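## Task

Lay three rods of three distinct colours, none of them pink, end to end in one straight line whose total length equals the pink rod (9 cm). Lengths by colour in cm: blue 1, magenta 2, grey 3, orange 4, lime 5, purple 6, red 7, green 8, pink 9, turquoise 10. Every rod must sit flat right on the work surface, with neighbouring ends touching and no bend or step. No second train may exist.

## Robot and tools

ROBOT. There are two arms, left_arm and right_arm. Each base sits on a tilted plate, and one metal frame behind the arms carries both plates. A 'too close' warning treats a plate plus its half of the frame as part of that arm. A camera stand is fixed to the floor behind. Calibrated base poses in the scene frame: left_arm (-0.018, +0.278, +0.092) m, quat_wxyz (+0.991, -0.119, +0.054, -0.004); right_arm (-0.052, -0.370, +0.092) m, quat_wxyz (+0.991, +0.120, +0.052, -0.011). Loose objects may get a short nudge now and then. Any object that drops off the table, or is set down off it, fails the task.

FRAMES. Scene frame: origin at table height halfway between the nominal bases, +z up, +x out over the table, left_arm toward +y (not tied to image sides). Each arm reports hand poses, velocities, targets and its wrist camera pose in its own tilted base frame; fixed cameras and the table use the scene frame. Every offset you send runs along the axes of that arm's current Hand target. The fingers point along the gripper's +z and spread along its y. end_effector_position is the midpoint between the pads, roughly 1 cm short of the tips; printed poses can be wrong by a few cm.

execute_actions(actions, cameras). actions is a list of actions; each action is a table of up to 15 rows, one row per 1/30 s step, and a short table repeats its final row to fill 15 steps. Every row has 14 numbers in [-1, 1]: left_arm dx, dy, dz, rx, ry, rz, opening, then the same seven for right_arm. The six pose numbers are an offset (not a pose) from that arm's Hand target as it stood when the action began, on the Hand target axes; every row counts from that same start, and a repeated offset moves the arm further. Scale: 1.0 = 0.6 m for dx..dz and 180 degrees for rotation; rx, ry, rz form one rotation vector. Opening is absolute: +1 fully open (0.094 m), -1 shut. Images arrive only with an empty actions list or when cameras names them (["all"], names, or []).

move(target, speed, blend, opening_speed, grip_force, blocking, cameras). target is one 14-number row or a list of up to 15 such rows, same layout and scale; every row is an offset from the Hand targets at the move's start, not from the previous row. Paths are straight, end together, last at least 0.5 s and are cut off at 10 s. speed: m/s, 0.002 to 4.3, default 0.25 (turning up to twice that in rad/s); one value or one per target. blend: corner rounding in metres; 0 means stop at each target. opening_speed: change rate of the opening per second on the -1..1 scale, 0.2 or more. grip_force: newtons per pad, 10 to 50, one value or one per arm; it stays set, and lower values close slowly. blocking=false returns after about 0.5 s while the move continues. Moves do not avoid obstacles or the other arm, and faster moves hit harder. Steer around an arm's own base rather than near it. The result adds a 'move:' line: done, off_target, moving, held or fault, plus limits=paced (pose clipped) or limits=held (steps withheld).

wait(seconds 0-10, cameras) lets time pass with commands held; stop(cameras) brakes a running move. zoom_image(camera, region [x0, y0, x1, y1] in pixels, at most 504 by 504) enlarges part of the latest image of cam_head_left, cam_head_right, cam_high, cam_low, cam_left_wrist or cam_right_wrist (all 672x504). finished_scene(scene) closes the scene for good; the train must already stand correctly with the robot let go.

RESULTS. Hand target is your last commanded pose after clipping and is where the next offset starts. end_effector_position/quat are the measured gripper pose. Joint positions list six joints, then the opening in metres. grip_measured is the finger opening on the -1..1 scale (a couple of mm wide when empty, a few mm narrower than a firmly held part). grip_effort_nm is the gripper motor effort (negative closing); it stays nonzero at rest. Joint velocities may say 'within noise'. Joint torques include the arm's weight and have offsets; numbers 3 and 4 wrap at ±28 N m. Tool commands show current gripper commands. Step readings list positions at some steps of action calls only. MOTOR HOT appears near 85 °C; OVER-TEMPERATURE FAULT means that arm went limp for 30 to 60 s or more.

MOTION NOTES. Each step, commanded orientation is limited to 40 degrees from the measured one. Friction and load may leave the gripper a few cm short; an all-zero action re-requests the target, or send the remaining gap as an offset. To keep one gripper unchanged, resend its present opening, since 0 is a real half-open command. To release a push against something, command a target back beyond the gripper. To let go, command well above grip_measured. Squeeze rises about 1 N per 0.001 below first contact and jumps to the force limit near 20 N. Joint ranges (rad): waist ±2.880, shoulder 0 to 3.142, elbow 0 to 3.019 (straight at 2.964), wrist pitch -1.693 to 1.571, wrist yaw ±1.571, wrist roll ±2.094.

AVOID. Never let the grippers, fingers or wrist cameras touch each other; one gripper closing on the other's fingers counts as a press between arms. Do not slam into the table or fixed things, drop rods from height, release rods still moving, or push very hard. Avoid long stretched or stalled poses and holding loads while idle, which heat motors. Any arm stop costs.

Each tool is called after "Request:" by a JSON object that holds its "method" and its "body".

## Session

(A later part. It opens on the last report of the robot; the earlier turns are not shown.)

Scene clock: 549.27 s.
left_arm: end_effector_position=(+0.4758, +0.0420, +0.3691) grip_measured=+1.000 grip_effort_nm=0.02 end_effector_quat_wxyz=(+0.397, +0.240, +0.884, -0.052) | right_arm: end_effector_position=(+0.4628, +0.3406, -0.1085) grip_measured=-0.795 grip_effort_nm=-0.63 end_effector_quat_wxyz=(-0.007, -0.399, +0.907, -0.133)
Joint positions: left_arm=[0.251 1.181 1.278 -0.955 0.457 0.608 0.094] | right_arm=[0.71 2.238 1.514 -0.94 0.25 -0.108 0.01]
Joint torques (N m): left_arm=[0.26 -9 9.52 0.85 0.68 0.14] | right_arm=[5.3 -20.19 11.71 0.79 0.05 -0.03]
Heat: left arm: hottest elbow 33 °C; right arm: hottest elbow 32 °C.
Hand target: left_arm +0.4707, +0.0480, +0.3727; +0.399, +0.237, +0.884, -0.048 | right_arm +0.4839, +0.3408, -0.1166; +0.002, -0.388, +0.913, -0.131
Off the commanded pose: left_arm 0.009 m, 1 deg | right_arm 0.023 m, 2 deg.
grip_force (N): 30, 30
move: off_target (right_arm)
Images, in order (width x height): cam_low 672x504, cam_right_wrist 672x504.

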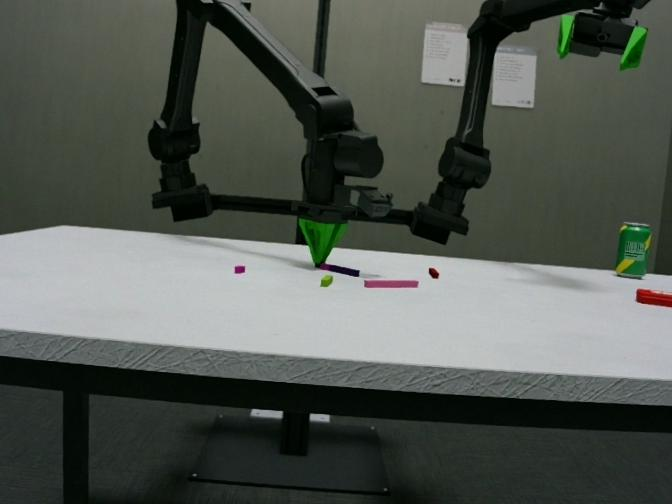

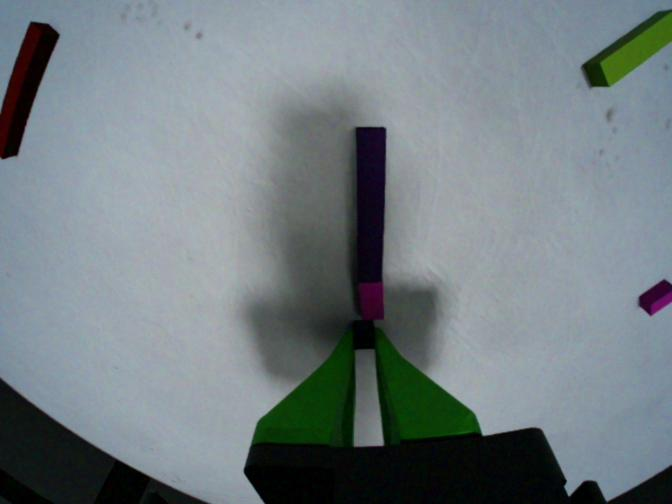

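Request:
{"method": "move", "body": {"target": [0,0,0,0,0,0,1,-0.0025,-0.0077,0.001,0,0,0,-0.87], "cameras": ["cam_right_wrist"], "speed": 0.05}}

Request:
{"method": "zoom_image", "body": {"camera": "cam_right_wrist", "region": [290, 120, 440, 370]}}

Scene clock: 557.77 s.
left_arm: end_effector_position=(+0.4758, +0.0420, +0.3691) grip_measured=+1.000 grip_effort_nm=0.02 end_effector_quat_wxyz=(+0.397, +0.240, +0.884, -0.052) | right_arm: end_effector_position=(+0.4677, +0.3386, -0.1069) grip_measured=-0.795 grip_effort_nm=-0.63 end_effector_quat_wxyz=(-0.005, -0.396, +0.909, -0.132)
Joint positions: left_arm=[0.251 1.181 1.278 -0.955 0.457 0.608 0.094] | right_arm=[0.702 2.238 1.519 -0.94 0.25 -0.108 0.01]
Joint torques (N m): left_arm=[0.32 -8.7 9.48 1.01 0.68 0.21] | right_arm=[5.42 -19.9 11.88 0.69 0.05 -0.11]
Heat: left arm: hottest elbow 33 °C; right arm: hottest elbow 33 °C.
Hand target: left_arm +0.4707, +0.0480, +0.3727; +0.399, +0.237, +0.884, -0.048 | right_arm +0.4884, +0.3388, -0.1161; +0.002, -0.388, +0.913, -0.131
Off the commanded pose: left_arm 0.009 m, 1 deg | right_arm 0.023 m, 1 deg.
grip_force (N): 30, 30
move: off_target (right_arm)
Images, in order (width x height): cam_right_wrist 672x504.

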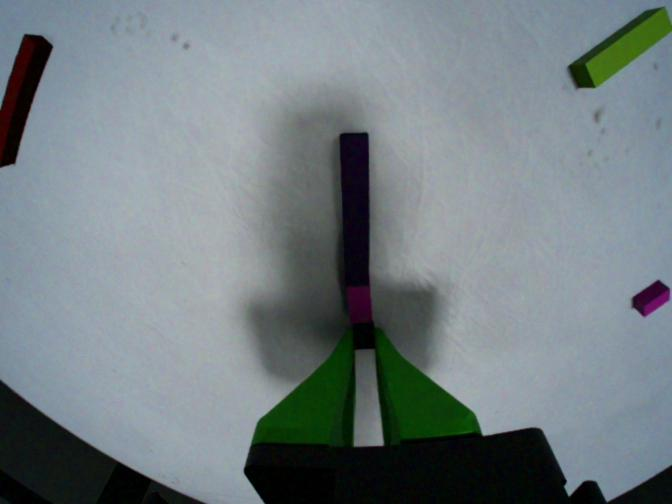

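Scaled by 2.016 from the camera's 672x504 image, which has a finer 960x720 frame.

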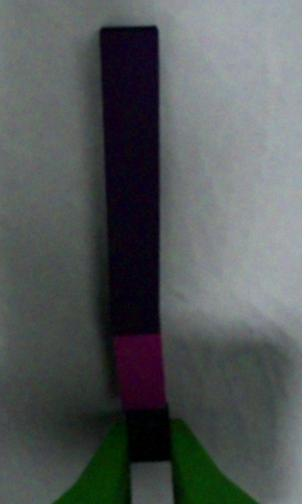

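Request:
{"method": "move", "body": {"target": [0,0,0,0,0,0,1,0,0.0358,0,0,0,0,-0.87], "cameras": ["cam_right_wrist"], "speed": 0.05}}

Request:
{"method": "zoom_image", "body": {"camera": "cam_right_wrist", "region": [290, 120, 440, 370]}}

Scene clock: 568.20 s.
left_arm: end_effector_position=(+0.4758, +0.0420, +0.3691) grip_measured=+1.000 grip_effort_nm=0.02 end_effector_quat_wxyz=(+0.397, +0.240, +0.884, -0.052) | right_arm: end_effector_position=(+0.4672, +0.3381, -0.1086) grip_measured=-0.795 grip_effort_nm=-0.64 end_effector_quat_wxyz=(-0.006, -0.390, +0.911, -0.132)
Joint positions: left_arm=[0.251 1.181 1.278 -0.955 0.457 0.608 0.094] | right_arm=[0.702 2.241 1.519 -0.94 0.25 -0.096 0.01]
Joint torques (N m): left_arm=[-0.09 -9.23 9.47 1.03 0.65 0.15] | right_arm=[8.35 -19.66 11.28 0.88 -0.06 0.1]
Heat: left arm: hottest elbow 33 °C; right arm: hottest elbow 34 °C.
Hand target: left_arm +0.4707, +0.0480, +0.3727; +0.399, +0.237, +0.884, -0.048 | right_arm +0.4732, +0.3530, -0.1213; +0.002, -0.387, +0.913, -0.131
Off the commanded pose: left_arm 0.009 m, 1 deg | right_arm 0.020 m, 1 deg.
grip_force (N): 30, 30
move: off_target (right_arm)
Images, in order (width x height): cam_right_wrist 672x504.

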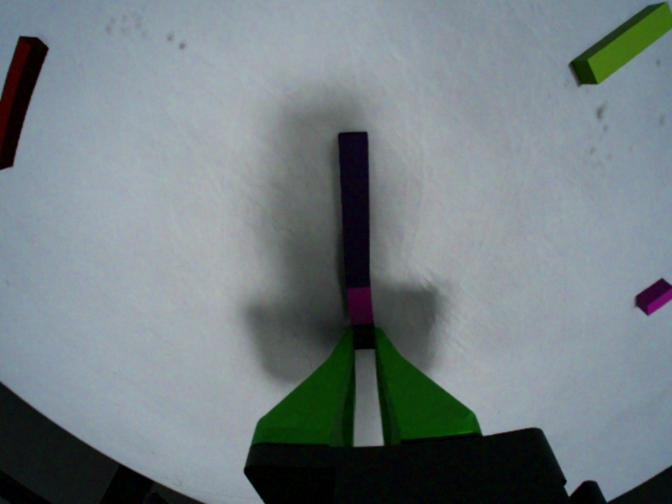

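Scaled by 2.016 from the camera's 672x504 image, which has a finer 960x720 frame.

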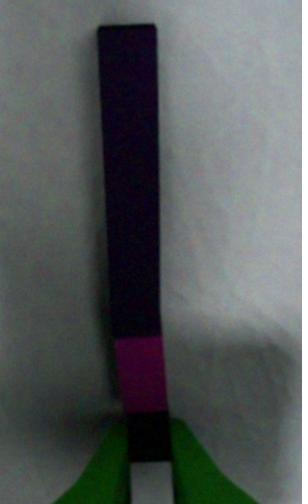

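Request:
{"method": "move", "body": {"target": [0,0,0,0,0,0,1,0,0.007,0,0,0,0,-0.87], "cameras": ["cam_right_wrist"], "speed": 0.05}}

Request:
{"method": "zoom_image", "body": {"camera": "cam_right_wrist", "region": [290, 120, 440, 370]}}

Scene clock: 573.93 s.
left_arm: end_effector_position=(+0.4758, +0.0420, +0.3691) grip_measured=+1.000 grip_effort_nm=0.02 end_effector_quat_wxyz=(+0.397, +0.240, +0.884, -0.052) | right_arm: end_effector_position=(+0.4666, +0.3388, -0.1088) grip_measured=-0.795 grip_effort_nm=-0.63 end_effector_quat_wxyz=(-0.005, -0.388, +0.912, -0.133)
Joint positions: left_arm=[0.251 1.181 1.278 -0.955 0.457 0.608 0.094] | right_arm=[0.704 2.241 1.519 -0.94 0.25 -0.089 0.01]
Joint torques (N m): left_arm=[-0.26 -9.23 9.62 0.88 0.68 0.18] | right_arm=[8.59 -19.43 11.17 0.83 -0.09 0.12]
Heat: left arm: hottest elbow 33 °C; right arm: hottest elbow 34 °C.
Hand target: left_arm +0.4707, +0.0480, +0.3727; +0.399, +0.237, +0.884, -0.048 | right_arm +0.4702, +0.3558, -0.1224; +0.002, -0.387, +0.913, -0.131
Off the commanded pose: left_arm 0.009 m, 1 deg | right_arm 0.022 m, 1 deg.
grip_force (N): 30, 30
move: off_target (right_arm)
Images, in order (width x height): cam_right_wrist 672x504.

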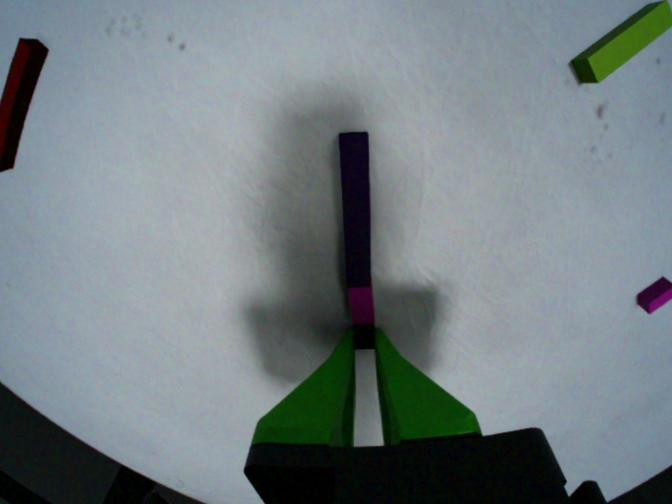

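Scaled by 2.016 from the camera's 672x504 image, which has a finer 960x720 frame.

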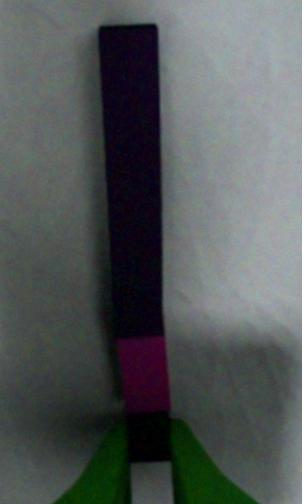

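Request:
{"method": "move", "body": {"target": [0,0,0,0,0,0,1,-0.0083,0,0.001,0,0,0,-0.87], "cameras": ["cam_right_wrist"], "speed": 0.05}}

Request:
{"method": "zoom_image", "body": {"camera": "cam_right_wrist", "region": [290, 120, 440, 370]}}

Scene clock: 580.47 s.
left_arm: end_effector_position=(+0.4758, +0.0420, +0.3691) grip_measured=+1.000 grip_effort_nm=0.02 end_effector_quat_wxyz=(+0.397, +0.240, +0.884, -0.052) | right_arm: end_effector_position=(+0.4699, +0.3428, -0.1095) grip_measured=-0.795 grip_effort_nm=-0.63 end_effector_quat_wxyz=(-0.002, -0.388, +0.912, -0.132)
Joint positions: left_arm=[0.251 1.181 1.278 -0.955 0.457 0.608 0.094] | right_arm=[0.705 2.249 1.534 -0.94 0.25 -0.088 0.01]
Joint torques (N m): left_arm=[-0.44 -9.17 9.33 0.9 0.65 0.18] | right_arm=[8.94 -19.55 11.69 0.54 -0.07 0.11]
Heat: left arm: hottest elbow 33 °C; right arm: hottest elbow 34 °C.
Hand target: left_arm +0.4707, +0.0480, +0.3727; +0.399, +0.237, +0.884, -0.048 | right_arm +0.4737, +0.3592, -0.1235; +0.002, -0.388, +0.913, -0.131
Off the commanded pose: left_arm 0.009 m, 1 deg | right_arm 0.022 m, 0 deg.
grip_force (N): 30, 30
move: off_target (right_arm)
Images, in order (width x height): cam_right_wrist 672x504.

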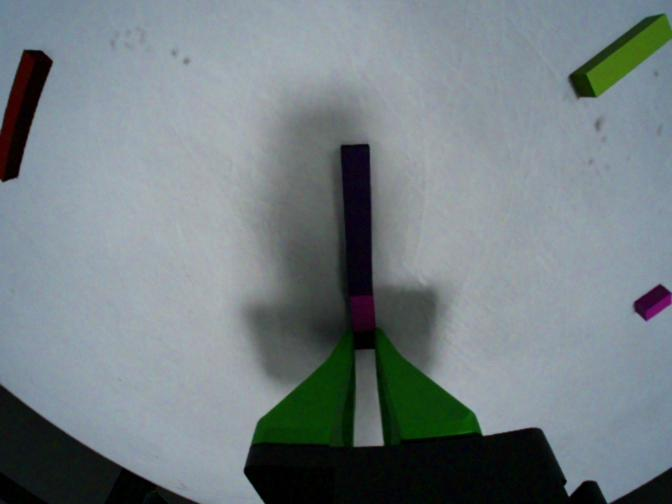

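Scaled by 2.016 from the camera's 672x504 image, which has a finer 960x720 frame.

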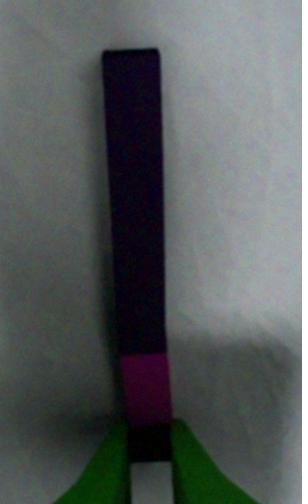

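Request:
{"method": "move", "body": {"target": [0,0,0,0,0,0,1,-0.0117,0,0.001,0,0,0,-0.87], "cameras": ["cam_right_wrist"], "speed": 0.03}}

Request:
{"method": "zoom_image", "body": {"camera": "cam_right_wrist", "region": [290, 120, 440, 370]}}

Scene clock: 584.20 s.
left_arm: end_effector_position=(+0.4758, +0.0420, +0.3691) grip_measured=+1.000 grip_effort_nm=0.02 end_effector_quat_wxyz=(+0.397, +0.240, +0.884, -0.052) | right_arm: end_effector_position=(+0.4777, +0.3497, -0.1102) grip_measured=-0.795 grip_effort_nm=-0.64 end_effector_quat_wxyz=(+0.004, -0.387, +0.913, -0.130)
Joint positions: left_arm=[0.251 1.181 1.278 -0.955 0.457 0.608 0.094] | right_arm=[0.706 2.264 1.562 -0.94 0.25 -0.088 0.01]
Joint torques (N m): left_arm=[0.03 -9.82 9.68 0.96 0.68 0.18] | right_arm=[9 -19.6 11.79 0.1 -0.07 0.12]
Heat: left arm: hottest elbow 33 °C; right arm: hottest elbow 34 °C.
Hand target: left_arm +0.4707, +0.0480, +0.3727; +0.399, +0.237, +0.884, -0.048 | right_arm +0.4786, +0.3641, -0.1248; +0.002, -0.388, +0.912, -0.131
Off the commanded pose: left_arm 0.009 m, 1 deg | right_arm 0.020 m, 0 deg.
grip_force (N): 30, 30
move: off_target (right_arm)
Images, in order (width x height): cam_right_wrist 672x504.

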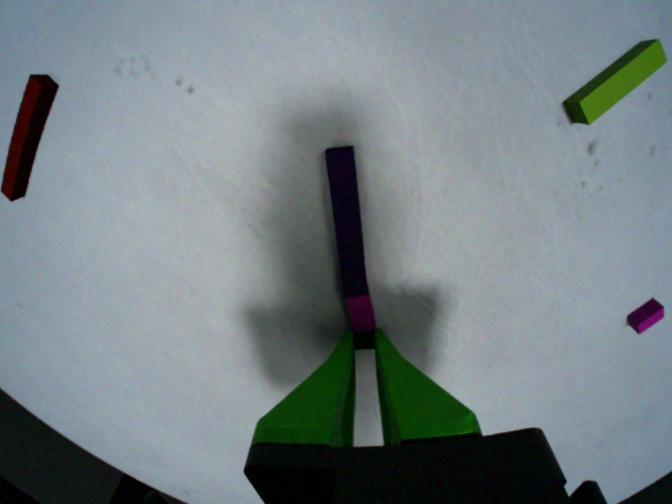

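Scaled by 2.016 from the camera's 672x504 image, which has a finer 960x720 frame.

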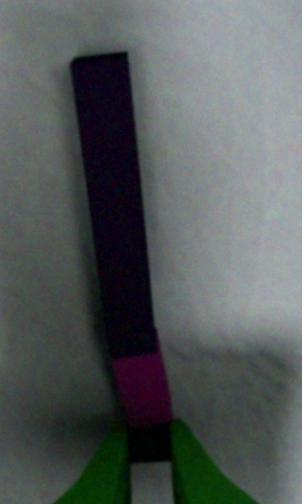

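Request:
{"method": "move", "body": {"target": [0,0,0,0,0,0,1,0,0,0,0,0,0,-0.2], "cameras": ["cam_right_wrist"], "opening_speed": 1.0}}

Request:
{"method": "zoom_image", "body": {"camera": "cam_right_wrist", "region": [290, 120, 440, 370]}}

Scene clock: 599.07 s.
left_arm: end_effector_position=(+0.4758, +0.0420, +0.3691) grip_measured=+1.000 grip_effort_nm=0.02 end_effector_quat_wxyz=(+0.397, +0.240, +0.884, -0.052) | right_arm: end_effector_position=(+0.4762, +0.3484, -0.1149) grip_measured=-0.202 grip_effort_nm=0.11 end_effector_quat_wxyz=(+0.000, -0.387, +0.913, -0.131)
Joint positions: left_arm=[0.251 1.181 1.278 -0.955 0.457 0.608 0.094] | right_arm=[0.706 2.272 1.562 -0.94 0.25 -0.087 0.038]
Joint torques (N m): left_arm=[-0.15 -9.58 9.54 0.79 0.72 0.21] | right_arm=[9.11 -20.19 11.86 -0.02 -0.09 0.11]
Heat: left arm: hottest elbow 33 °C; right arm: hottest elbow 35 °C.
Hand target: left_arm +0.4707, +0.0480, +0.3727; +0.399, +0.237, +0.884, -0.048 | right_arm +0.4787, +0.3641, -0.1246; +0.002, -0.388, +0.912, -0.131
Off the commanded pose: left_arm 0.009 m, 1 deg | right_arm 0.019 m, 0 deg.
grip_force (N): 30, 30
move: off_target (right_arm)
Images, in order (width x height): cam_right_wrist 672x504.

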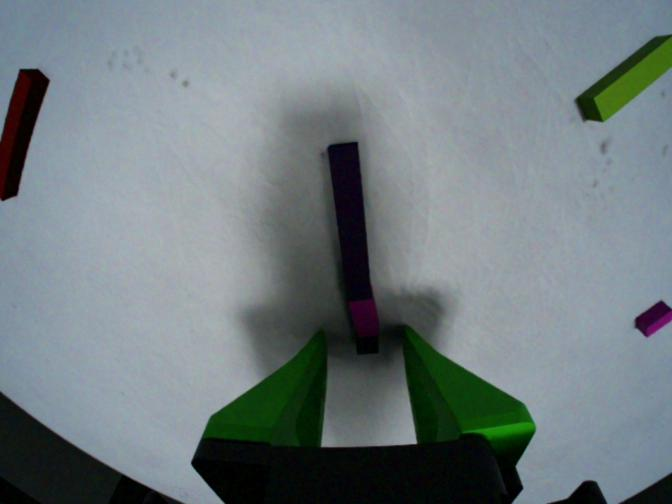

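Scaled by 2.016 from the camera's 672x504 image, which has a finer 960x720 frame.

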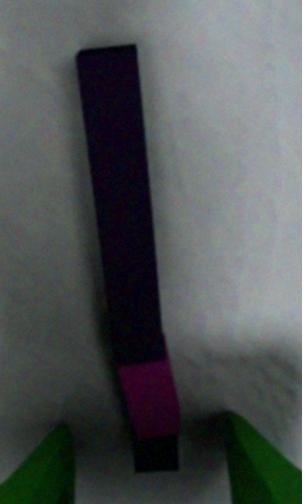

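Request:
{"method": "move", "body": {"target": [0,0,0,0,0,0,1,-0.0333,0,-0.005,0,0,-0.035,-0.2], "cameras": ["cam_right_wrist"], "speed": 0.08}}

Request:
{"method": "zoom_image", "body": {"camera": "cam_right_wrist", "region": [290, 150, 440, 400]}}

Scene clock: 609.33 s.
left_arm: end_effector_position=(+0.4758, +0.0420, +0.3691) grip_measured=+1.000 grip_effort_nm=0.02 end_effector_quat_wxyz=(+0.397, +0.240, +0.884, -0.052) | right_arm: end_effector_position=(+0.4915, +0.3633, -0.1132) grip_measured=-0.202 grip_effort_nm=0.11 end_effector_quat_wxyz=(-0.001, -0.421, +0.898, -0.130)
Joint positions: left_arm=[0.251 1.181 1.278 -0.955 0.457 0.608 0.094] | right_arm=[0.708 2.31 1.644 -0.978 0.25 -0.16 0.038]
Joint torques (N m): left_arm=[0.38 -9.17 9.52 0.99 0.7 0.22] | right_arm=[9.29 -20.84 12.4 -0.23 -0.1 -0.22]
Heat: left arm: hottest elbow 33 °C; right arm: hottest elbow 35 °C.
Hand target: left_arm +0.4707, +0.0480, +0.3727; +0.399, +0.237, +0.884, -0.048 | right_arm +0.4923, +0.3790, -0.1238; -0.005, -0.437, +0.890, -0.131
Off the commanded pose: left_arm 0.009 m, 1 deg | right_arm 0.019 m, 2 deg.
grip_force (N): 30, 30
move: off_target (right_arm)
Images, in order (width x height): cam_right_wrist 672x504.

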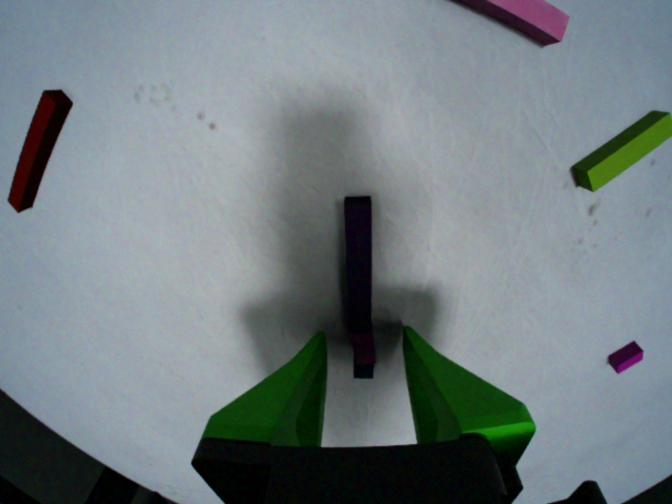

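Scaled by 2.016 from the camera's 672x504 image, which has a finer 960x720 frame.

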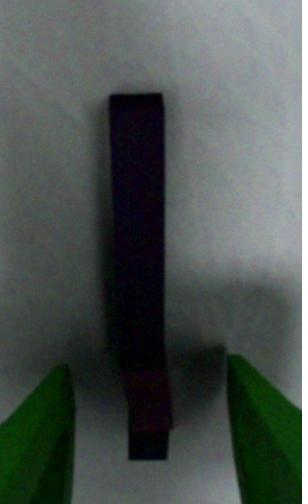

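Request:
{"method": "move", "body": {"target": [0,0,0,0,0,0,1,0,0,0,0,0,0,-0.83], "cameras": ["cam_right_wrist"], "grip_force": 25}}

Request:
{"method": "zoom_image", "body": {"camera": "cam_right_wrist", "region": [290, 150, 440, 400]}}

Scene clock: 614.67 s.
left_arm: end_effector_position=(+0.4758, +0.0420, +0.3691) grip_measured=+1.000 grip_effort_nm=0.03 end_effector_quat_wxyz=(+0.397, +0.240, +0.884, -0.052) | right_arm: end_effector_position=(+0.4915, +0.3633, -0.1132) grip_measured=-0.787 grip_effort_nm=-0.48 end_effector_quat_wxyz=(-0.001, -0.421, +0.898, -0.130)
Joint positions: left_arm=[0.251 1.181 1.278 -0.955 0.457 0.608 0.094] | right_arm=[0.708 2.31 1.644 -0.978 0.25 -0.16 0.01]
Joint torques (N m): left_arm=[-0.79 -9.64 9.43 0.87 0.66 0.19] | right_arm=[9.23 -21.19 12.44 -0.27 -0.1 -0.22]
Heat: left arm: hottest elbow 33 °C; right arm: hottest elbow 35 °C.
Hand target: left_arm +0.4707, +0.0480, +0.3727; +0.399, +0.237, +0.884, -0.048 | right_arm +0.4923, +0.3790, -0.1238; -0.005, -0.437, +0.890, -0.131
Off the commanded pose: left_arm 0.009 m, 1 deg | right_arm 0.019 m, 2 deg.
grip_force (N): 25, 25
move: off_target (right_arm)
Images, in order (width x height): cam_right_wrist 672x504.

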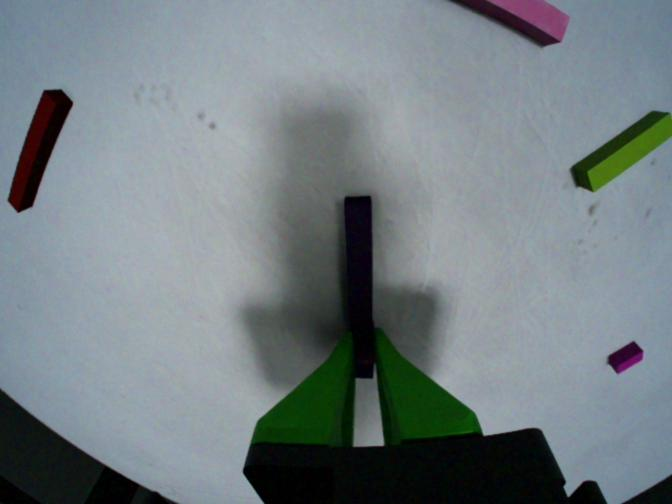

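Scaled by 2.016 from the camera's 672x504 image, which has a finer 960x720 frame.

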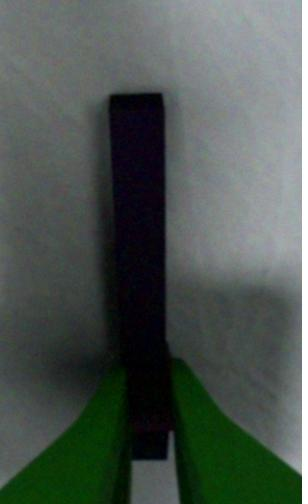

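Request:
{"method": "move", "body": {"target": [[0,0,0,0,0,0,1,0,0,0,0,0,0,-0.5],[0,0,0,0,0,0,1,-0.0117,0,-0.001,0,0,-0.003,-0.5],[0,0,0,0,0,0,1,-0.0117,0,-0.001,0,0,-0.003,-0.83]], "cameras": ["cam_right_wrist"], "speed": 0.08}}

Request:
{"method": "zoom_image", "body": {"camera": "cam_right_wrist", "region": [290, 150, 440, 400]}}

Scene clock: 624.00 s.
left_arm: end_effector_position=(+0.4758, +0.0420, +0.3691) grip_measured=+1.000 grip_effort_nm=0.02 end_effector_quat_wxyz=(+0.397, +0.240, +0.884, -0.052) | right_arm: end_effector_position=(+0.4960, +0.3687, -0.1132) grip_measured=-0.788 grip_effort_nm=-0.50 end_effector_quat_wxyz=(-0.002, -0.425, +0.896, -0.130)
Joint positions: left_arm=[0.251 1.181 1.278 -0.955 0.457 0.608 0.094] | right_arm=[0.71 2.325 1.674 -0.994 0.25 -0.167 0.01]
Joint torques (N m): left_arm=[0.32 -9.64 9.62 1.05 0.74 0.16] | right_arm=[9.05 -21.13 12.52 -0.23 -0.11 -0.22]
Heat: left arm: hottest elbow 33 °C; right arm: hottest elbow 34 °C.
Hand target: left_arm +0.4707, +0.0480, +0.3727; +0.399, +0.237, +0.884, -0.048 | right_arm +0.4966, +0.3845, -0.1241; -0.006, -0.441, +0.888, -0.131
Off the commanded pose: left_arm 0.009 m, 1 deg | right_arm 0.019 m, 2 deg.
grip_force (N): 25, 25
move: off_target (right_arm); target 3's new opening was sent with right_arm's hand 0.019 m and 2 deg from that target
Images, in order (width x height): cam_right_wrist 672x504.

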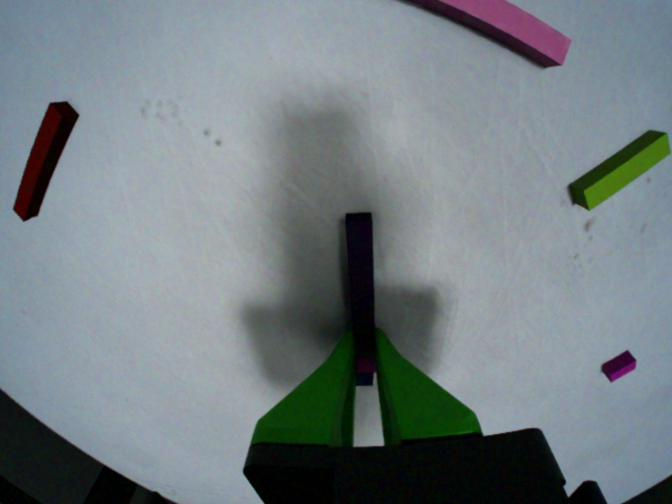

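Scaled by 2.016 from the camera's 672x504 image, which has a finer 960x720 frame.

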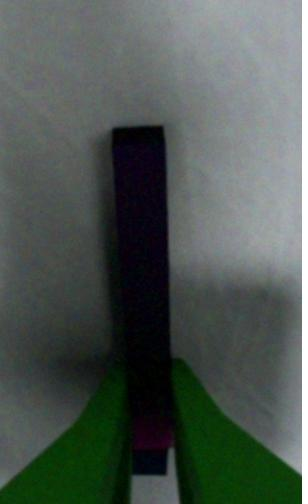

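Request:
{"method": "move", "body": {"target": [[0,0,0,0,0,0,1,0,0,0,0,0,0,-0.5]], "speed": 0.05, "opening_speed": 1.0, "grip_force": [50,25], "cameras": ["cam_right_wrist"]}}

Scene clock: 646.73 s.
left_arm: end_effector_position=(+0.4758, +0.0420, +0.3691) grip_measured=+1.000 grip_effort_nm=0.02 end_effector_quat_wxyz=(+0.397, +0.240, +0.884, -0.052) | right_arm: end_effector_position=(+0.4960, +0.3687, -0.1132) grip_measured=-0.502 grip_effort_nm=0.11 end_effector_quat_wxyz=(-0.002, -0.425, +0.896, -0.130)
Joint positions: left_arm=[0.251 1.181 1.278 -0.955 0.457 0.608 0.094] | right_arm=[0.71 2.325 1.674 -0.994 0.25 -0.168 0.023]
Joint torques (N m): left_arm=[-0.21 -9.52 9.5 0.94 0.69 0.13] | right_arm=[9.23 -21.42 12.52 -0.23 -0.11 -0.22]
Heat: left arm: hottest elbow 34 °C; right arm: hottest elbow 35 °C.
Hand target: left_arm +0.4707, +0.0480, +0.3727; +0.399, +0.237, +0.884, -0.048 | right_arm +0.4966, +0.3845, -0.1241; -0.006, -0.441, +0.888, -0.131
Off the commanded pose: left_arm 0.009 m, 1 deg | right_arm 0.019 m, 2 deg.
grip_force (N): 50, 25
move: off_target (right_arm)
Images, in order (width x height): cam_right_wrist 672x504.

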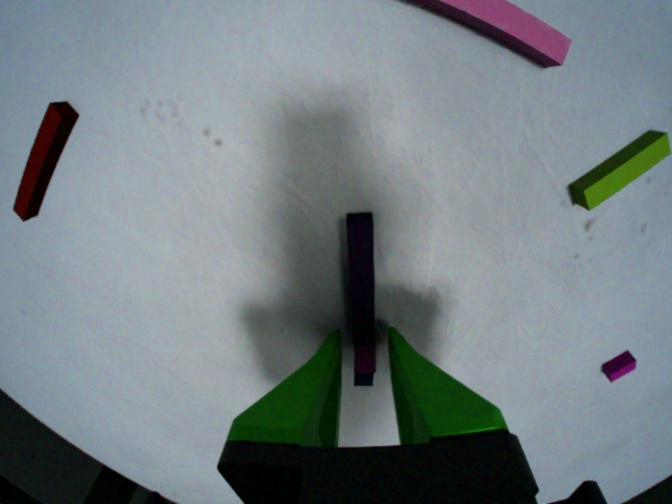

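Request:
{"method": "move", "body": {"target": [[0,0,0,0,0,0,1,0.058,0,0,0,0,0,-0.5]], "speed": 0.05, "cameras": ["cam_right_wrist"]}}

Request:
{"method": "zoom_image", "body": {"camera": "cam_right_wrist", "region": [280, 190, 460, 410]}}

Scene clock: 651.90 s.
left_arm: end_effector_position=(+0.4758, +0.0420, +0.3691) grip_measured=+1.000 grip_effort_nm=0.02 end_effector_quat_wxyz=(+0.397, +0.240, +0.884, -0.052) | right_arm: end_effector_position=(+0.4809, +0.3563, -0.1185) grip_measured=-0.501 grip_effort_nm=0.10 end_effector_quat_wxyz=(-0.006, -0.431, +0.893, -0.132)
Joint positions: left_arm=[0.251 1.181 1.278 -0.955 0.457 0.608 0.094] | right_arm=[0.711 2.297 1.599 -0.955 0.251 -0.178 0.023]
Joint torques (N m): left_arm=[0.09 -9.88 9.46 0.91 0.66 0.17] | right_arm=[7.94 -24.64 6.15 0.84 -0.11 -0.22]
Heat: left arm: hottest elbow 34 °C; right arm: hottest elbow 35 °C.
Hand target: left_arm +0.4707, +0.0480, +0.3727; +0.399, +0.237, +0.884, -0.048 | right_arm +0.4753, +0.3572, -0.1198; -0.006, -0.441, +0.888, -0.131
Off the commanded pose: left_arm 0.009 m, 1 deg | right_arm 0.006 m, 1 deg.
grip_force (N): 50, 25
move: done
Images, in order (width x height): cam_right_wrist 672x504.

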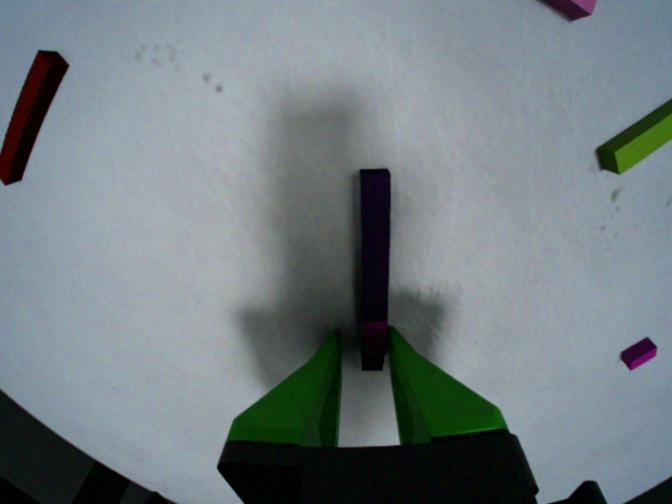

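Scaled by 2.291 from the camera's 672x504 image, which has a finer 960x720 frame.

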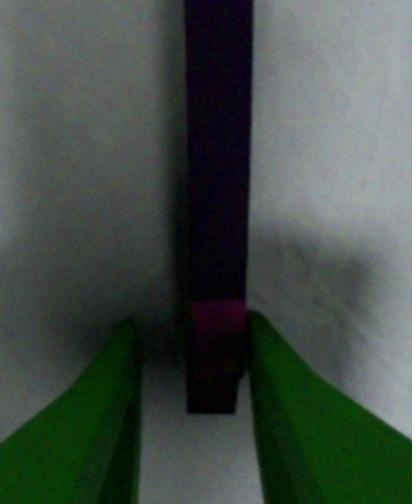

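Request:
{"method": "move", "body": {"target": [[0,0,0,0,0,0,1,0.013,-0.008,0,0,0,0,-0.5]], "speed": 0.05, "cameras": ["cam_right_wrist"]}}

Request:
{"method": "zoom_image", "body": {"camera": "cam_right_wrist", "region": [280, 190, 460, 410]}}

Scene clock: 658.30 s.
left_arm: end_effector_position=(+0.4758, +0.0420, +0.3691) grip_measured=+1.000 grip_effort_nm=0.02 end_effector_quat_wxyz=(+0.397, +0.240, +0.884, -0.052) | right_arm: end_effector_position=(+0.4761, +0.3522, -0.1182) grip_measured=-0.501 grip_effort_nm=0.10 end_effector_quat_wxyz=(-0.006, -0.435, +0.891, -0.131)
Joint positions: left_arm=[0.251 1.181 1.278 -0.955 0.457 0.608 0.094] | right_arm=[0.711 2.283 1.572 -0.94 0.251 -0.188 0.023]
Joint torques (N m): left_arm=[0.38 -9.05 9.59 0.99 0.69 0.15] | right_arm=[7.18 -24.94 6.12 0.75 -0.08 -0.23]
Heat: left arm: hottest elbow 34 °C; right arm: hottest elbow 34 °C.
Hand target: left_arm +0.4707, +0.0480, +0.3727; +0.399, +0.237, +0.884, -0.048 | right_arm +0.4743, +0.3483, -0.1176; -0.006, -0.441, +0.888, -0.131
Off the commanded pose: left_arm 0.009 m, 1 deg | right_arm 0.004 m, 1 deg.
grip_force (N): 50, 25
move: done
Images, in order (width x height): cam_right_wrist 672x504.

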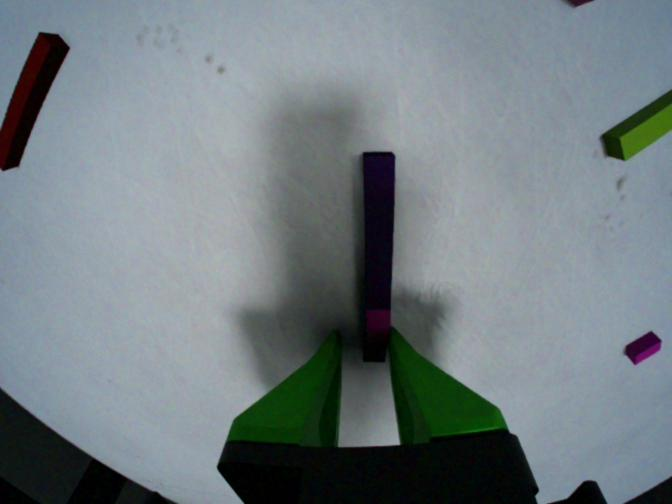

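Scaled by 2.291 from the camera's 672x504 image, which has a finer 960x720 frame.

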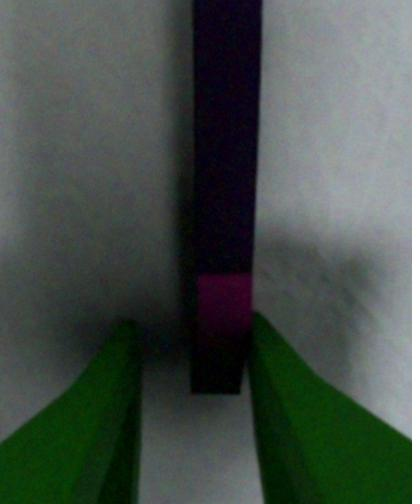

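Request:
{"method": "move", "body": {"target": [[0,0,0,0,0,0,1,0,0,0,0,0,0,-0.84]], "speed": 0.05, "grip_force": [50,30], "cameras": ["cam_right_wrist"]}}

Request:
{"method": "zoom_image", "body": {"camera": "cam_right_wrist", "region": [280, 140, 460, 390]}}

Scene clock: 662.73 s.
left_arm: end_effector_position=(+0.4758, +0.0420, +0.3691) grip_measured=+1.000 grip_effort_nm=0.02 end_effector_quat_wxyz=(+0.397, +0.240, +0.884, -0.052) | right_arm: end_effector_position=(+0.4761, +0.3522, -0.1182) grip_measured=-0.787 grip_effort_nm=-0.60 end_effector_quat_wxyz=(-0.006, -0.435, +0.891, -0.131)
Joint positions: left_arm=[0.251 1.181 1.278 -0.955 0.457 0.608 0.094] | right_arm=[0.711 2.283 1.572 -0.94 0.251 -0.188 0.01]
Joint torques (N m): left_arm=[-0.38 -9.11 9.61 1.01 0.7 0.19] | right_arm=[7 -24.7 6.09 0.7 -0.08 -0.18]
Heat: left arm: hottest elbow 34 °C; right arm: hottest elbow 34 °C.
Hand target: left_arm +0.4707, +0.0480, +0.3727; +0.399, +0.237, +0.884, -0.048 | right_arm +0.4743, +0.3483, -0.1177; -0.006, -0.441, +0.888, -0.131
Off the commanded pose: left_arm 0.009 m, 1 deg | right_arm 0.004 m, 1 deg.
grip_force (N): 50, 30
move: done
Images, in order (width x height): cam_right_wrist 672x504.

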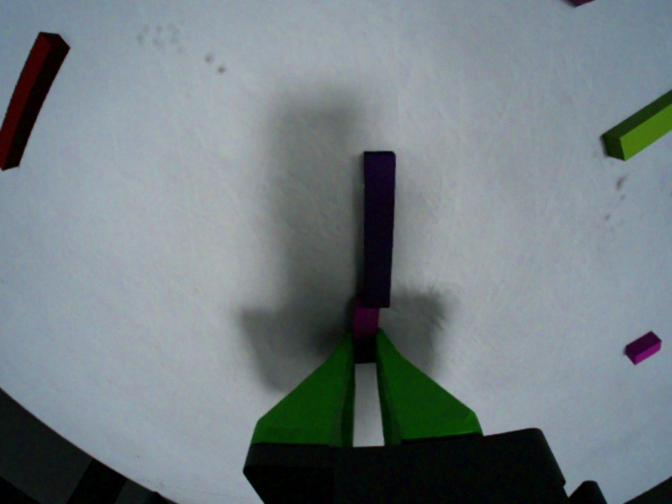

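Scaled by 2.016 from the camera's 672x504 image, which has a finer 960x720 frame.

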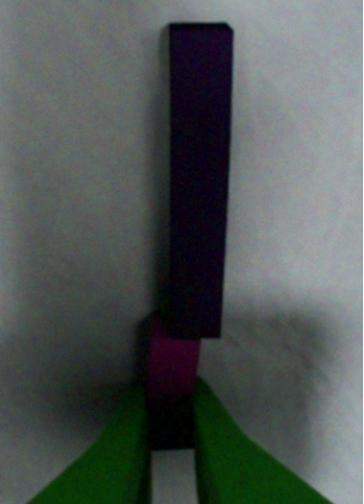

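Request:
{"method": "move", "body": {"target": [[0,0,0,0,0,0,1,0,-0.026,0,0,0,0,-0.84]], "speed": 0.05, "cameras": ["cam_right_wrist"]}}

Request:
{"method": "zoom_image", "body": {"camera": "cam_right_wrist", "region": [280, 140, 460, 390]}}

Scene clock: 672.27 s.
left_arm: end_effector_position=(+0.4758, +0.0420, +0.3691) grip_measured=+1.000 grip_effort_nm=0.02 end_effector_quat_wxyz=(+0.397, +0.240, +0.884, -0.052) | right_arm: end_effector_position=(+0.4769, +0.3514, -0.1178) grip_measured=-0.788 grip_effort_nm=-0.64 end_effector_quat_wxyz=(-0.008, -0.445, +0.886, -0.131)
Joint positions: left_arm=[0.251 1.181 1.278 -0.955 0.457 0.608 0.094] | right_arm=[0.709 2.282 1.572 -0.94 0.251 -0.212 0.01]
Joint torques (N m): left_arm=[0.56 -9.23 9.39 0.98 0.69 0.16] | right_arm=[5.25 -24.41 7.19 0.5 0.01 -0.19]
Heat: left arm: hottest elbow 34 °C; right arm: hottest elbow 33 °C.
Hand target: left_arm +0.4707, +0.0480, +0.3727; +0.399, +0.237, +0.884, -0.048 | right_arm +0.4865, +0.3394, -0.1141; -0.006, -0.441, +0.888, -0.131
Off the commanded pose: left_arm 0.009 m, 1 deg | right_arm 0.016 m, 1 deg.
grip_force (N): 50, 30
move: off_target (right_arm)
Images, in order (width x height): cam_right_wrist 672x504.

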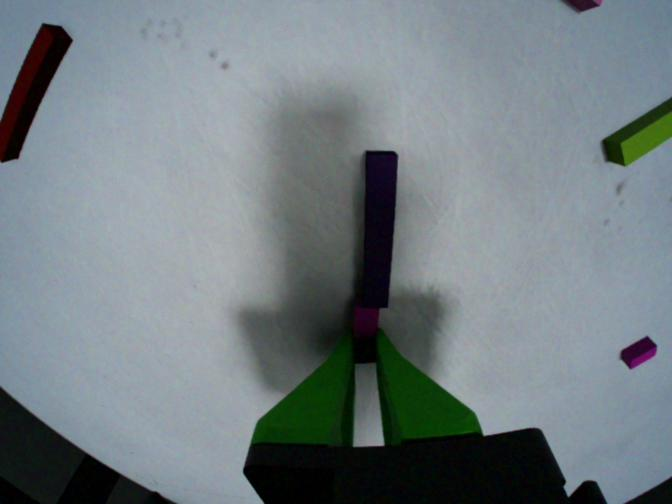

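Scaled by 2.016 from the camera's 672x504 image, which has a finer 960x720 frame.

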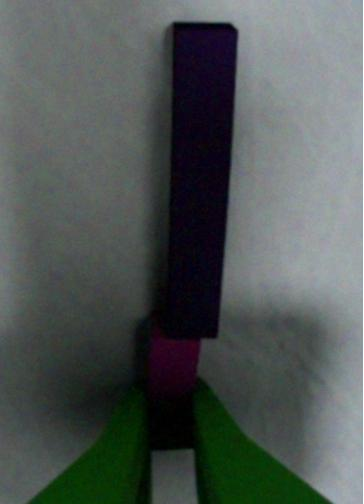

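Request:
{"method": "move", "body": {"target": [[0,0,0,0,0,0,1,0,-0.0075,0,0,0,0,-0.84]], "speed": 0.05, "cameras": ["cam_right_wrist"]}}

Request:
{"method": "zoom_image", "body": {"camera": "cam_right_wrist", "region": [280, 140, 460, 390]}}

Scene clock: 675.43 s.
left_arm: end_effector_position=(+0.4758, +0.0420, +0.3691) grip_measured=+1.000 grip_effort_nm=0.02 end_effector_quat_wxyz=(+0.397, +0.240, +0.884, -0.052) | right_arm: end_effector_position=(+0.4798, +0.3482, -0.1167) grip_measured=-0.788 grip_effort_nm=-0.64 end_effector_quat_wxyz=(-0.008, -0.445, +0.886, -0.131)
Joint positions: left_arm=[0.251 1.181 1.278 -0.955 0.457 0.608 0.094] | right_arm=[0.702 2.28 1.572 -0.94 0.252 -0.22 0.01]
Joint torques (N m): left_arm=[0.03 -9.29 9.65 0.81 0.69 0.2] | right_arm=[5.07 -24.64 7.53 0.46 -0.02 -0.21]
Heat: left arm: hottest elbow 34 °C; right arm: hottest elbow 33 °C.
Hand target: left_arm +0.4707, +0.0480, +0.3727; +0.399, +0.237, +0.884, -0.048 | right_arm +0.4901, +0.3367, -0.1131; -0.006, -0.441, +0.888, -0.131
Off the commanded pose: left_arm 0.009 m, 1 deg | right_arm 0.016 m, 1 deg.
grip_force (N): 50, 30
move: off_target (right_arm)
Images, in order (width x height): cam_right_wrist 672x504.

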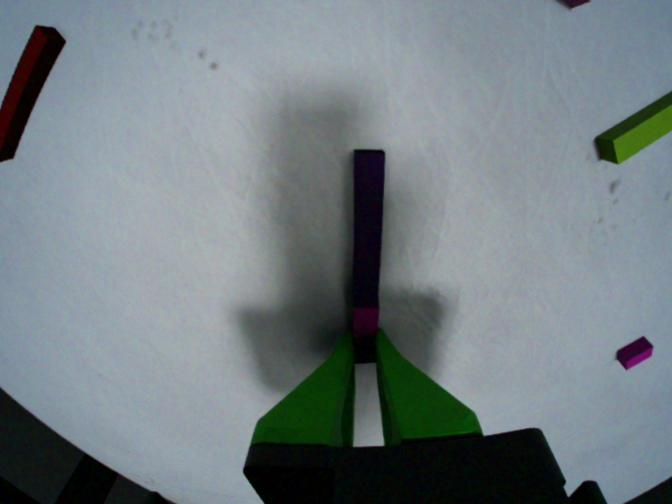

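Scaled by 2.016 from the camera's 672x504 image, which has a finer 960x720 frame.

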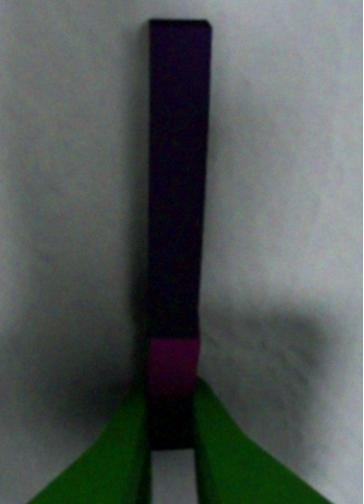

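Request:
{"method": "move", "body": {"target": [[0,0,0,0,0,0,1,-0.02,0,0,0,0,0,-0.84]], "speed": 0.05}}

Request:
{"method": "move", "body": {"target": [[0,0,0,0,0,0,1,-0.006,0,0,0,0,0,-0.84]], "speed": 0.05, "cameras": ["cam_right_wrist"]}}

Request:
{"method": "zoom_image", "body": {"camera": "cam_right_wrist", "region": [280, 140, 460, 390]}}

Scene clock: 684.47 s.
left_arm: end_effector_position=(+0.4758, +0.0420, +0.3691) grip_measured=+1.000 grip_effort_nm=0.02 end_effector_quat_wxyz=(+0.397, +0.240, +0.884, -0.052) | right_arm: end_effector_position=(+0.4802, +0.3475, -0.1161) grip_measured=-0.788 grip_effort_nm=-0.63 end_effector_quat_wxyz=(-0.008, -0.445, +0.886, -0.132)
Joint positions: left_arm=[0.251 1.181 1.278 -0.955 0.457 0.608 0.094] | right_arm=[0.701 2.28 1.573 -0.943 0.253 -0.221 0.01]
Joint torques (N m): left_arm=[-0.09 -9.35 9.65 0.83 0.7 0.21] | right_arm=[5.77 -22.48 11.66 -0.25 -0.06 -0.15]
Heat: left arm: hottest elbow 34 °C; right arm: hottest shoulder 32 °C.
Hand target: left_arm +0.4707, +0.0480, +0.3727; +0.399, +0.237, +0.884, -0.048 | right_arm +0.4976, +0.3463, -0.1144; -0.006, -0.441, +0.888, -0.131
Off the commanded pose: left_arm 0.009 m, 1 deg | right_arm 0.017 m, 1 deg.
grip_force (N): 50, 30
move: off_target (right_arm)

Scene clock: 685.23 s.
left_arm: end_effector_position=(+0.4758, +0.0420, +0.3691) grip_measured=+1.000 grip_effort_nm=0.02 end_effector_quat_wxyz=(+0.397, +0.240, +0.884, -0.052) | right_arm: end_effector_position=(+0.4828, +0.3497, -0.1131) grip_measured=-0.788 grip_effort_nm=-0.63 end_effector_quat_wxyz=(-0.007, -0.445, +0.886, -0.131)
Joint positions: left_arm=[0.251 1.181 1.278 -0.955 0.457 0.608 0.094] | right_arm=[0.701 2.28 1.583 -0.95 0.253 -0.221 0.01]
Joint torques (N m): left_arm=[0.5 -10.05 9.48 0.85 0.68 0.16] | right_arm=[5.89 -21.71 12.11 -0.34 -0.05 -0.15]
Heat: left arm: hottest elbow 34 °C; right arm: hottest shoulder 32 °C.
Hand target: left_arm +0.4707, +0.0480, +0.3727; +0.399, +0.237, +0.884, -0.048 | right_arm +0.4998, +0.3491, -0.1149; -0.006, -0.441, +0.888, -0.131
Off the commanded pose: left_arm 0.009 m, 1 deg | right_arm 0.017 m, 1 deg.
grip_force (N): 50, 30
move: off_target (right_arm)
Images, in order (width x height): cam_right_wrist 672x504.

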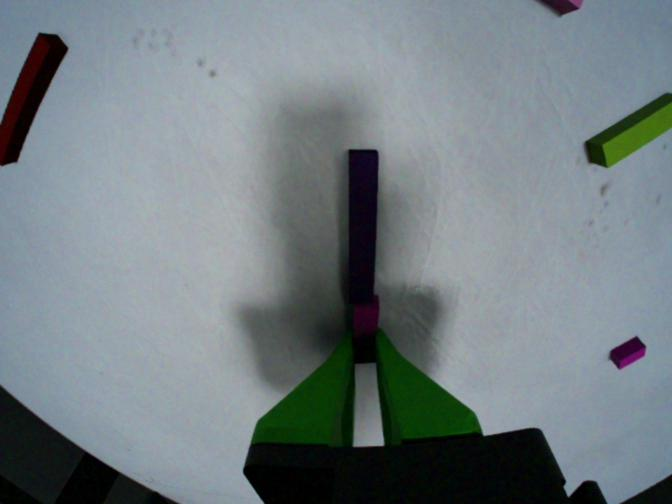

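Scaled by 2.016 from the camera's 672x504 image, which has a finer 960x720 frame.

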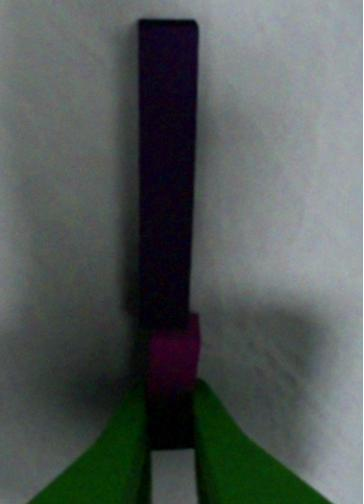

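Request:
{"method": "move", "body": {"target": [[0,0,0,0,0,0,1,0,0,0.012,0,0,0,-0.84]], "speed": 0.03, "cameras": ["cam_right_wrist"]}}

Request:
{"method": "zoom_image", "body": {"camera": "cam_right_wrist", "region": [280, 140, 460, 390]}}

Scene clock: 702.00 s.
left_arm: end_effector_position=(+0.4758, +0.0420, +0.3691) grip_measured=+1.000 grip_effort_nm=0.02 end_effector_quat_wxyz=(+0.397, +0.240, +0.884, -0.052) | right_arm: end_effector_position=(+0.4827, +0.3496, -0.1131) grip_measured=-0.788 grip_effort_nm=-0.64 end_effector_quat_wxyz=(-0.007, -0.445, +0.886, -0.131)
Joint positions: left_arm=[0.251 1.181 1.278 -0.955 0.457 0.608 0.094] | right_arm=[0.701 2.28 1.583 -0.951 0.253 -0.221 0.01]
Joint torques (N m): left_arm=[-0.03 -9.82 9.66 1.09 0.68 0.16] | right_arm=[5.54 -21.01 11.82 0.29 -0.04 -0.18]
Heat: left arm: hottest elbow 34 °C; right arm: hottest elbow 33 °C.
Hand target: left_arm +0.4707, +0.0480, +0.3727; +0.399, +0.237, +0.884, -0.048 | right_arm +0.5005, +0.3474, -0.1219; -0.006, -0.441, +0.888, -0.131
Off the commanded pose: left_arm 0.009 m, 1 deg | right_arm 0.020 m, 1 deg.
grip_force (N): 50, 30
move: off_target (right_arm)
Images, in order (width x height): cam_right_wrist 672x504.

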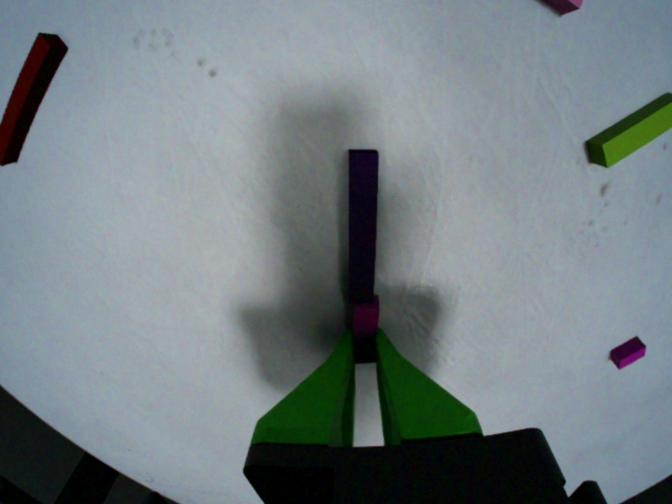

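Scaled by 2.016 from the camera's 672x504 image, which has a finer 960x720 frame.

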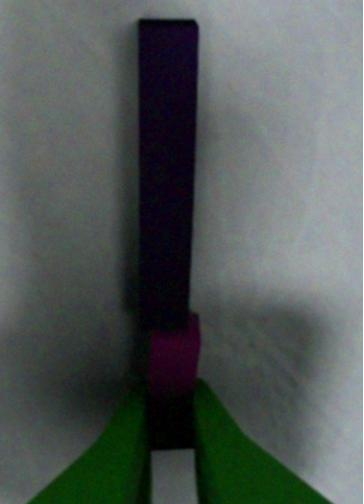

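Request:
{"method": "move", "body": {"target": [[0,0,0,0,0,0,1,0,0.015,0.006,0,0,0,-0.84]], "speed": 0.03}}

Request:
{"method": "move", "body": {"target": [[0,0,0,0,0,0,1,0,0.006,0.004,0,0,0,-0.84]], "speed": 0.03, "cameras": ["cam_right_wrist"]}}

Request:
{"method": "zoom_image", "body": {"camera": "cam_right_wrist", "region": [280, 140, 460, 390]}}

Scene clock: 706.40 s.
left_arm: end_effector_position=(+0.4758, +0.0420, +0.3691) grip_measured=+1.000 grip_effort_nm=0.02 end_effector_quat_wxyz=(+0.397, +0.240, +0.884, -0.052) | right_arm: end_effector_position=(+0.4826, +0.3495, -0.1136) grip_measured=-0.788 grip_effort_nm=-0.64 end_effector_quat_wxyz=(-0.007, -0.445, +0.886, -0.131)
Joint positions: left_arm=[0.251 1.181 1.278 -0.955 0.457 0.608 0.094] | right_arm=[0.701 2.281 1.583 -0.951 0.253 -0.221 0.01]
Joint torques (N m): left_arm=[0.62 -10.05 9.5 0.84 0.66 0.16] | right_arm=[6.77 -20.13 11.02 0.72 -0.09 -0.06]
Heat: left arm: hottest elbow 34 °C; right arm: hottest elbow 33 °C.
Hand target: left_arm +0.4707, +0.0480, +0.3727; +0.399, +0.237, +0.884, -0.048 | right_arm +0.4938, +0.3517, -0.1275; -0.006, -0.441, +0.888, -0.131
Off the commanded pose: left_arm 0.009 m, 1 deg | right_arm 0.018 m, 1 deg.
grip_force (N): 50, 30
move: off_target (right_arm)

Scene clock: 707.17 s.
left_arm: end_effector_position=(+0.4758, +0.0420, +0.3691) grip_measured=+1.000 grip_effort_nm=0.02 end_effector_quat_wxyz=(+0.397, +0.240, +0.884, -0.052) | right_arm: end_effector_position=(+0.4817, +0.3488, -0.1162) grip_measured=-0.788 grip_effort_nm=-0.63 end_effector_quat_wxyz=(-0.009, -0.445, +0.886, -0.132)
Joint positions: left_arm=[0.251 1.181 1.278 -0.955 0.457 0.608 0.094] | right_arm=[0.701 2.285 1.583 -0.951 0.253 -0.221 0.01]
Joint torques (N m): left_arm=[-0.15 -9.52 9.47 0.92 0.7 0.2] | right_arm=[7.06 -20.42 10.8 0.92 -0.09 0]
Heat: left arm: hottest elbow 34 °C; right arm: hottest elbow 33 °C.
Hand target: left_arm +0.4707, +0.0480, +0.3727; +0.399, +0.237, +0.884, -0.048 | right_arm +0.4912, +0.3532, -0.1306; -0.006, -0.441, +0.888, -0.131
Off the commanded pose: left_arm 0.009 m, 1 deg | right_arm 0.018 m, 1 deg.
grip_force (N): 50, 30
move: off_target (right_arm)
Images, in order (width x height): cam_right_wrist 672x504.

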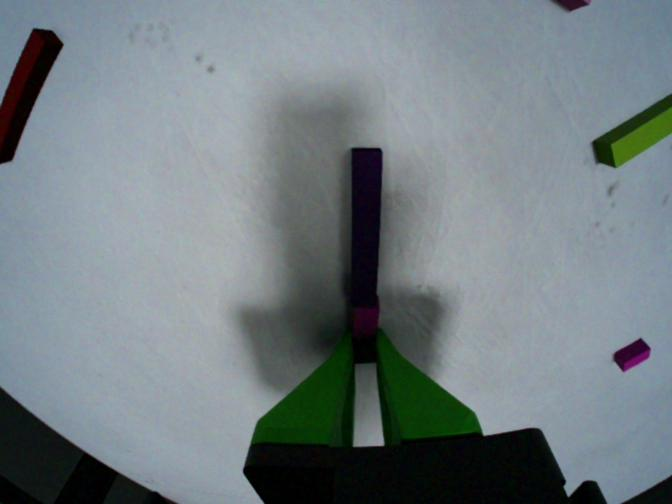

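Scaled by 2.016 from the camera's 672x504 image, which has a finer 960x720 frame.

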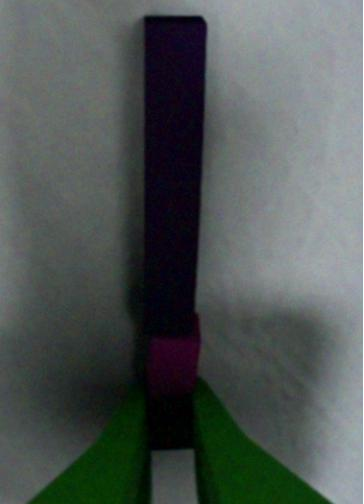

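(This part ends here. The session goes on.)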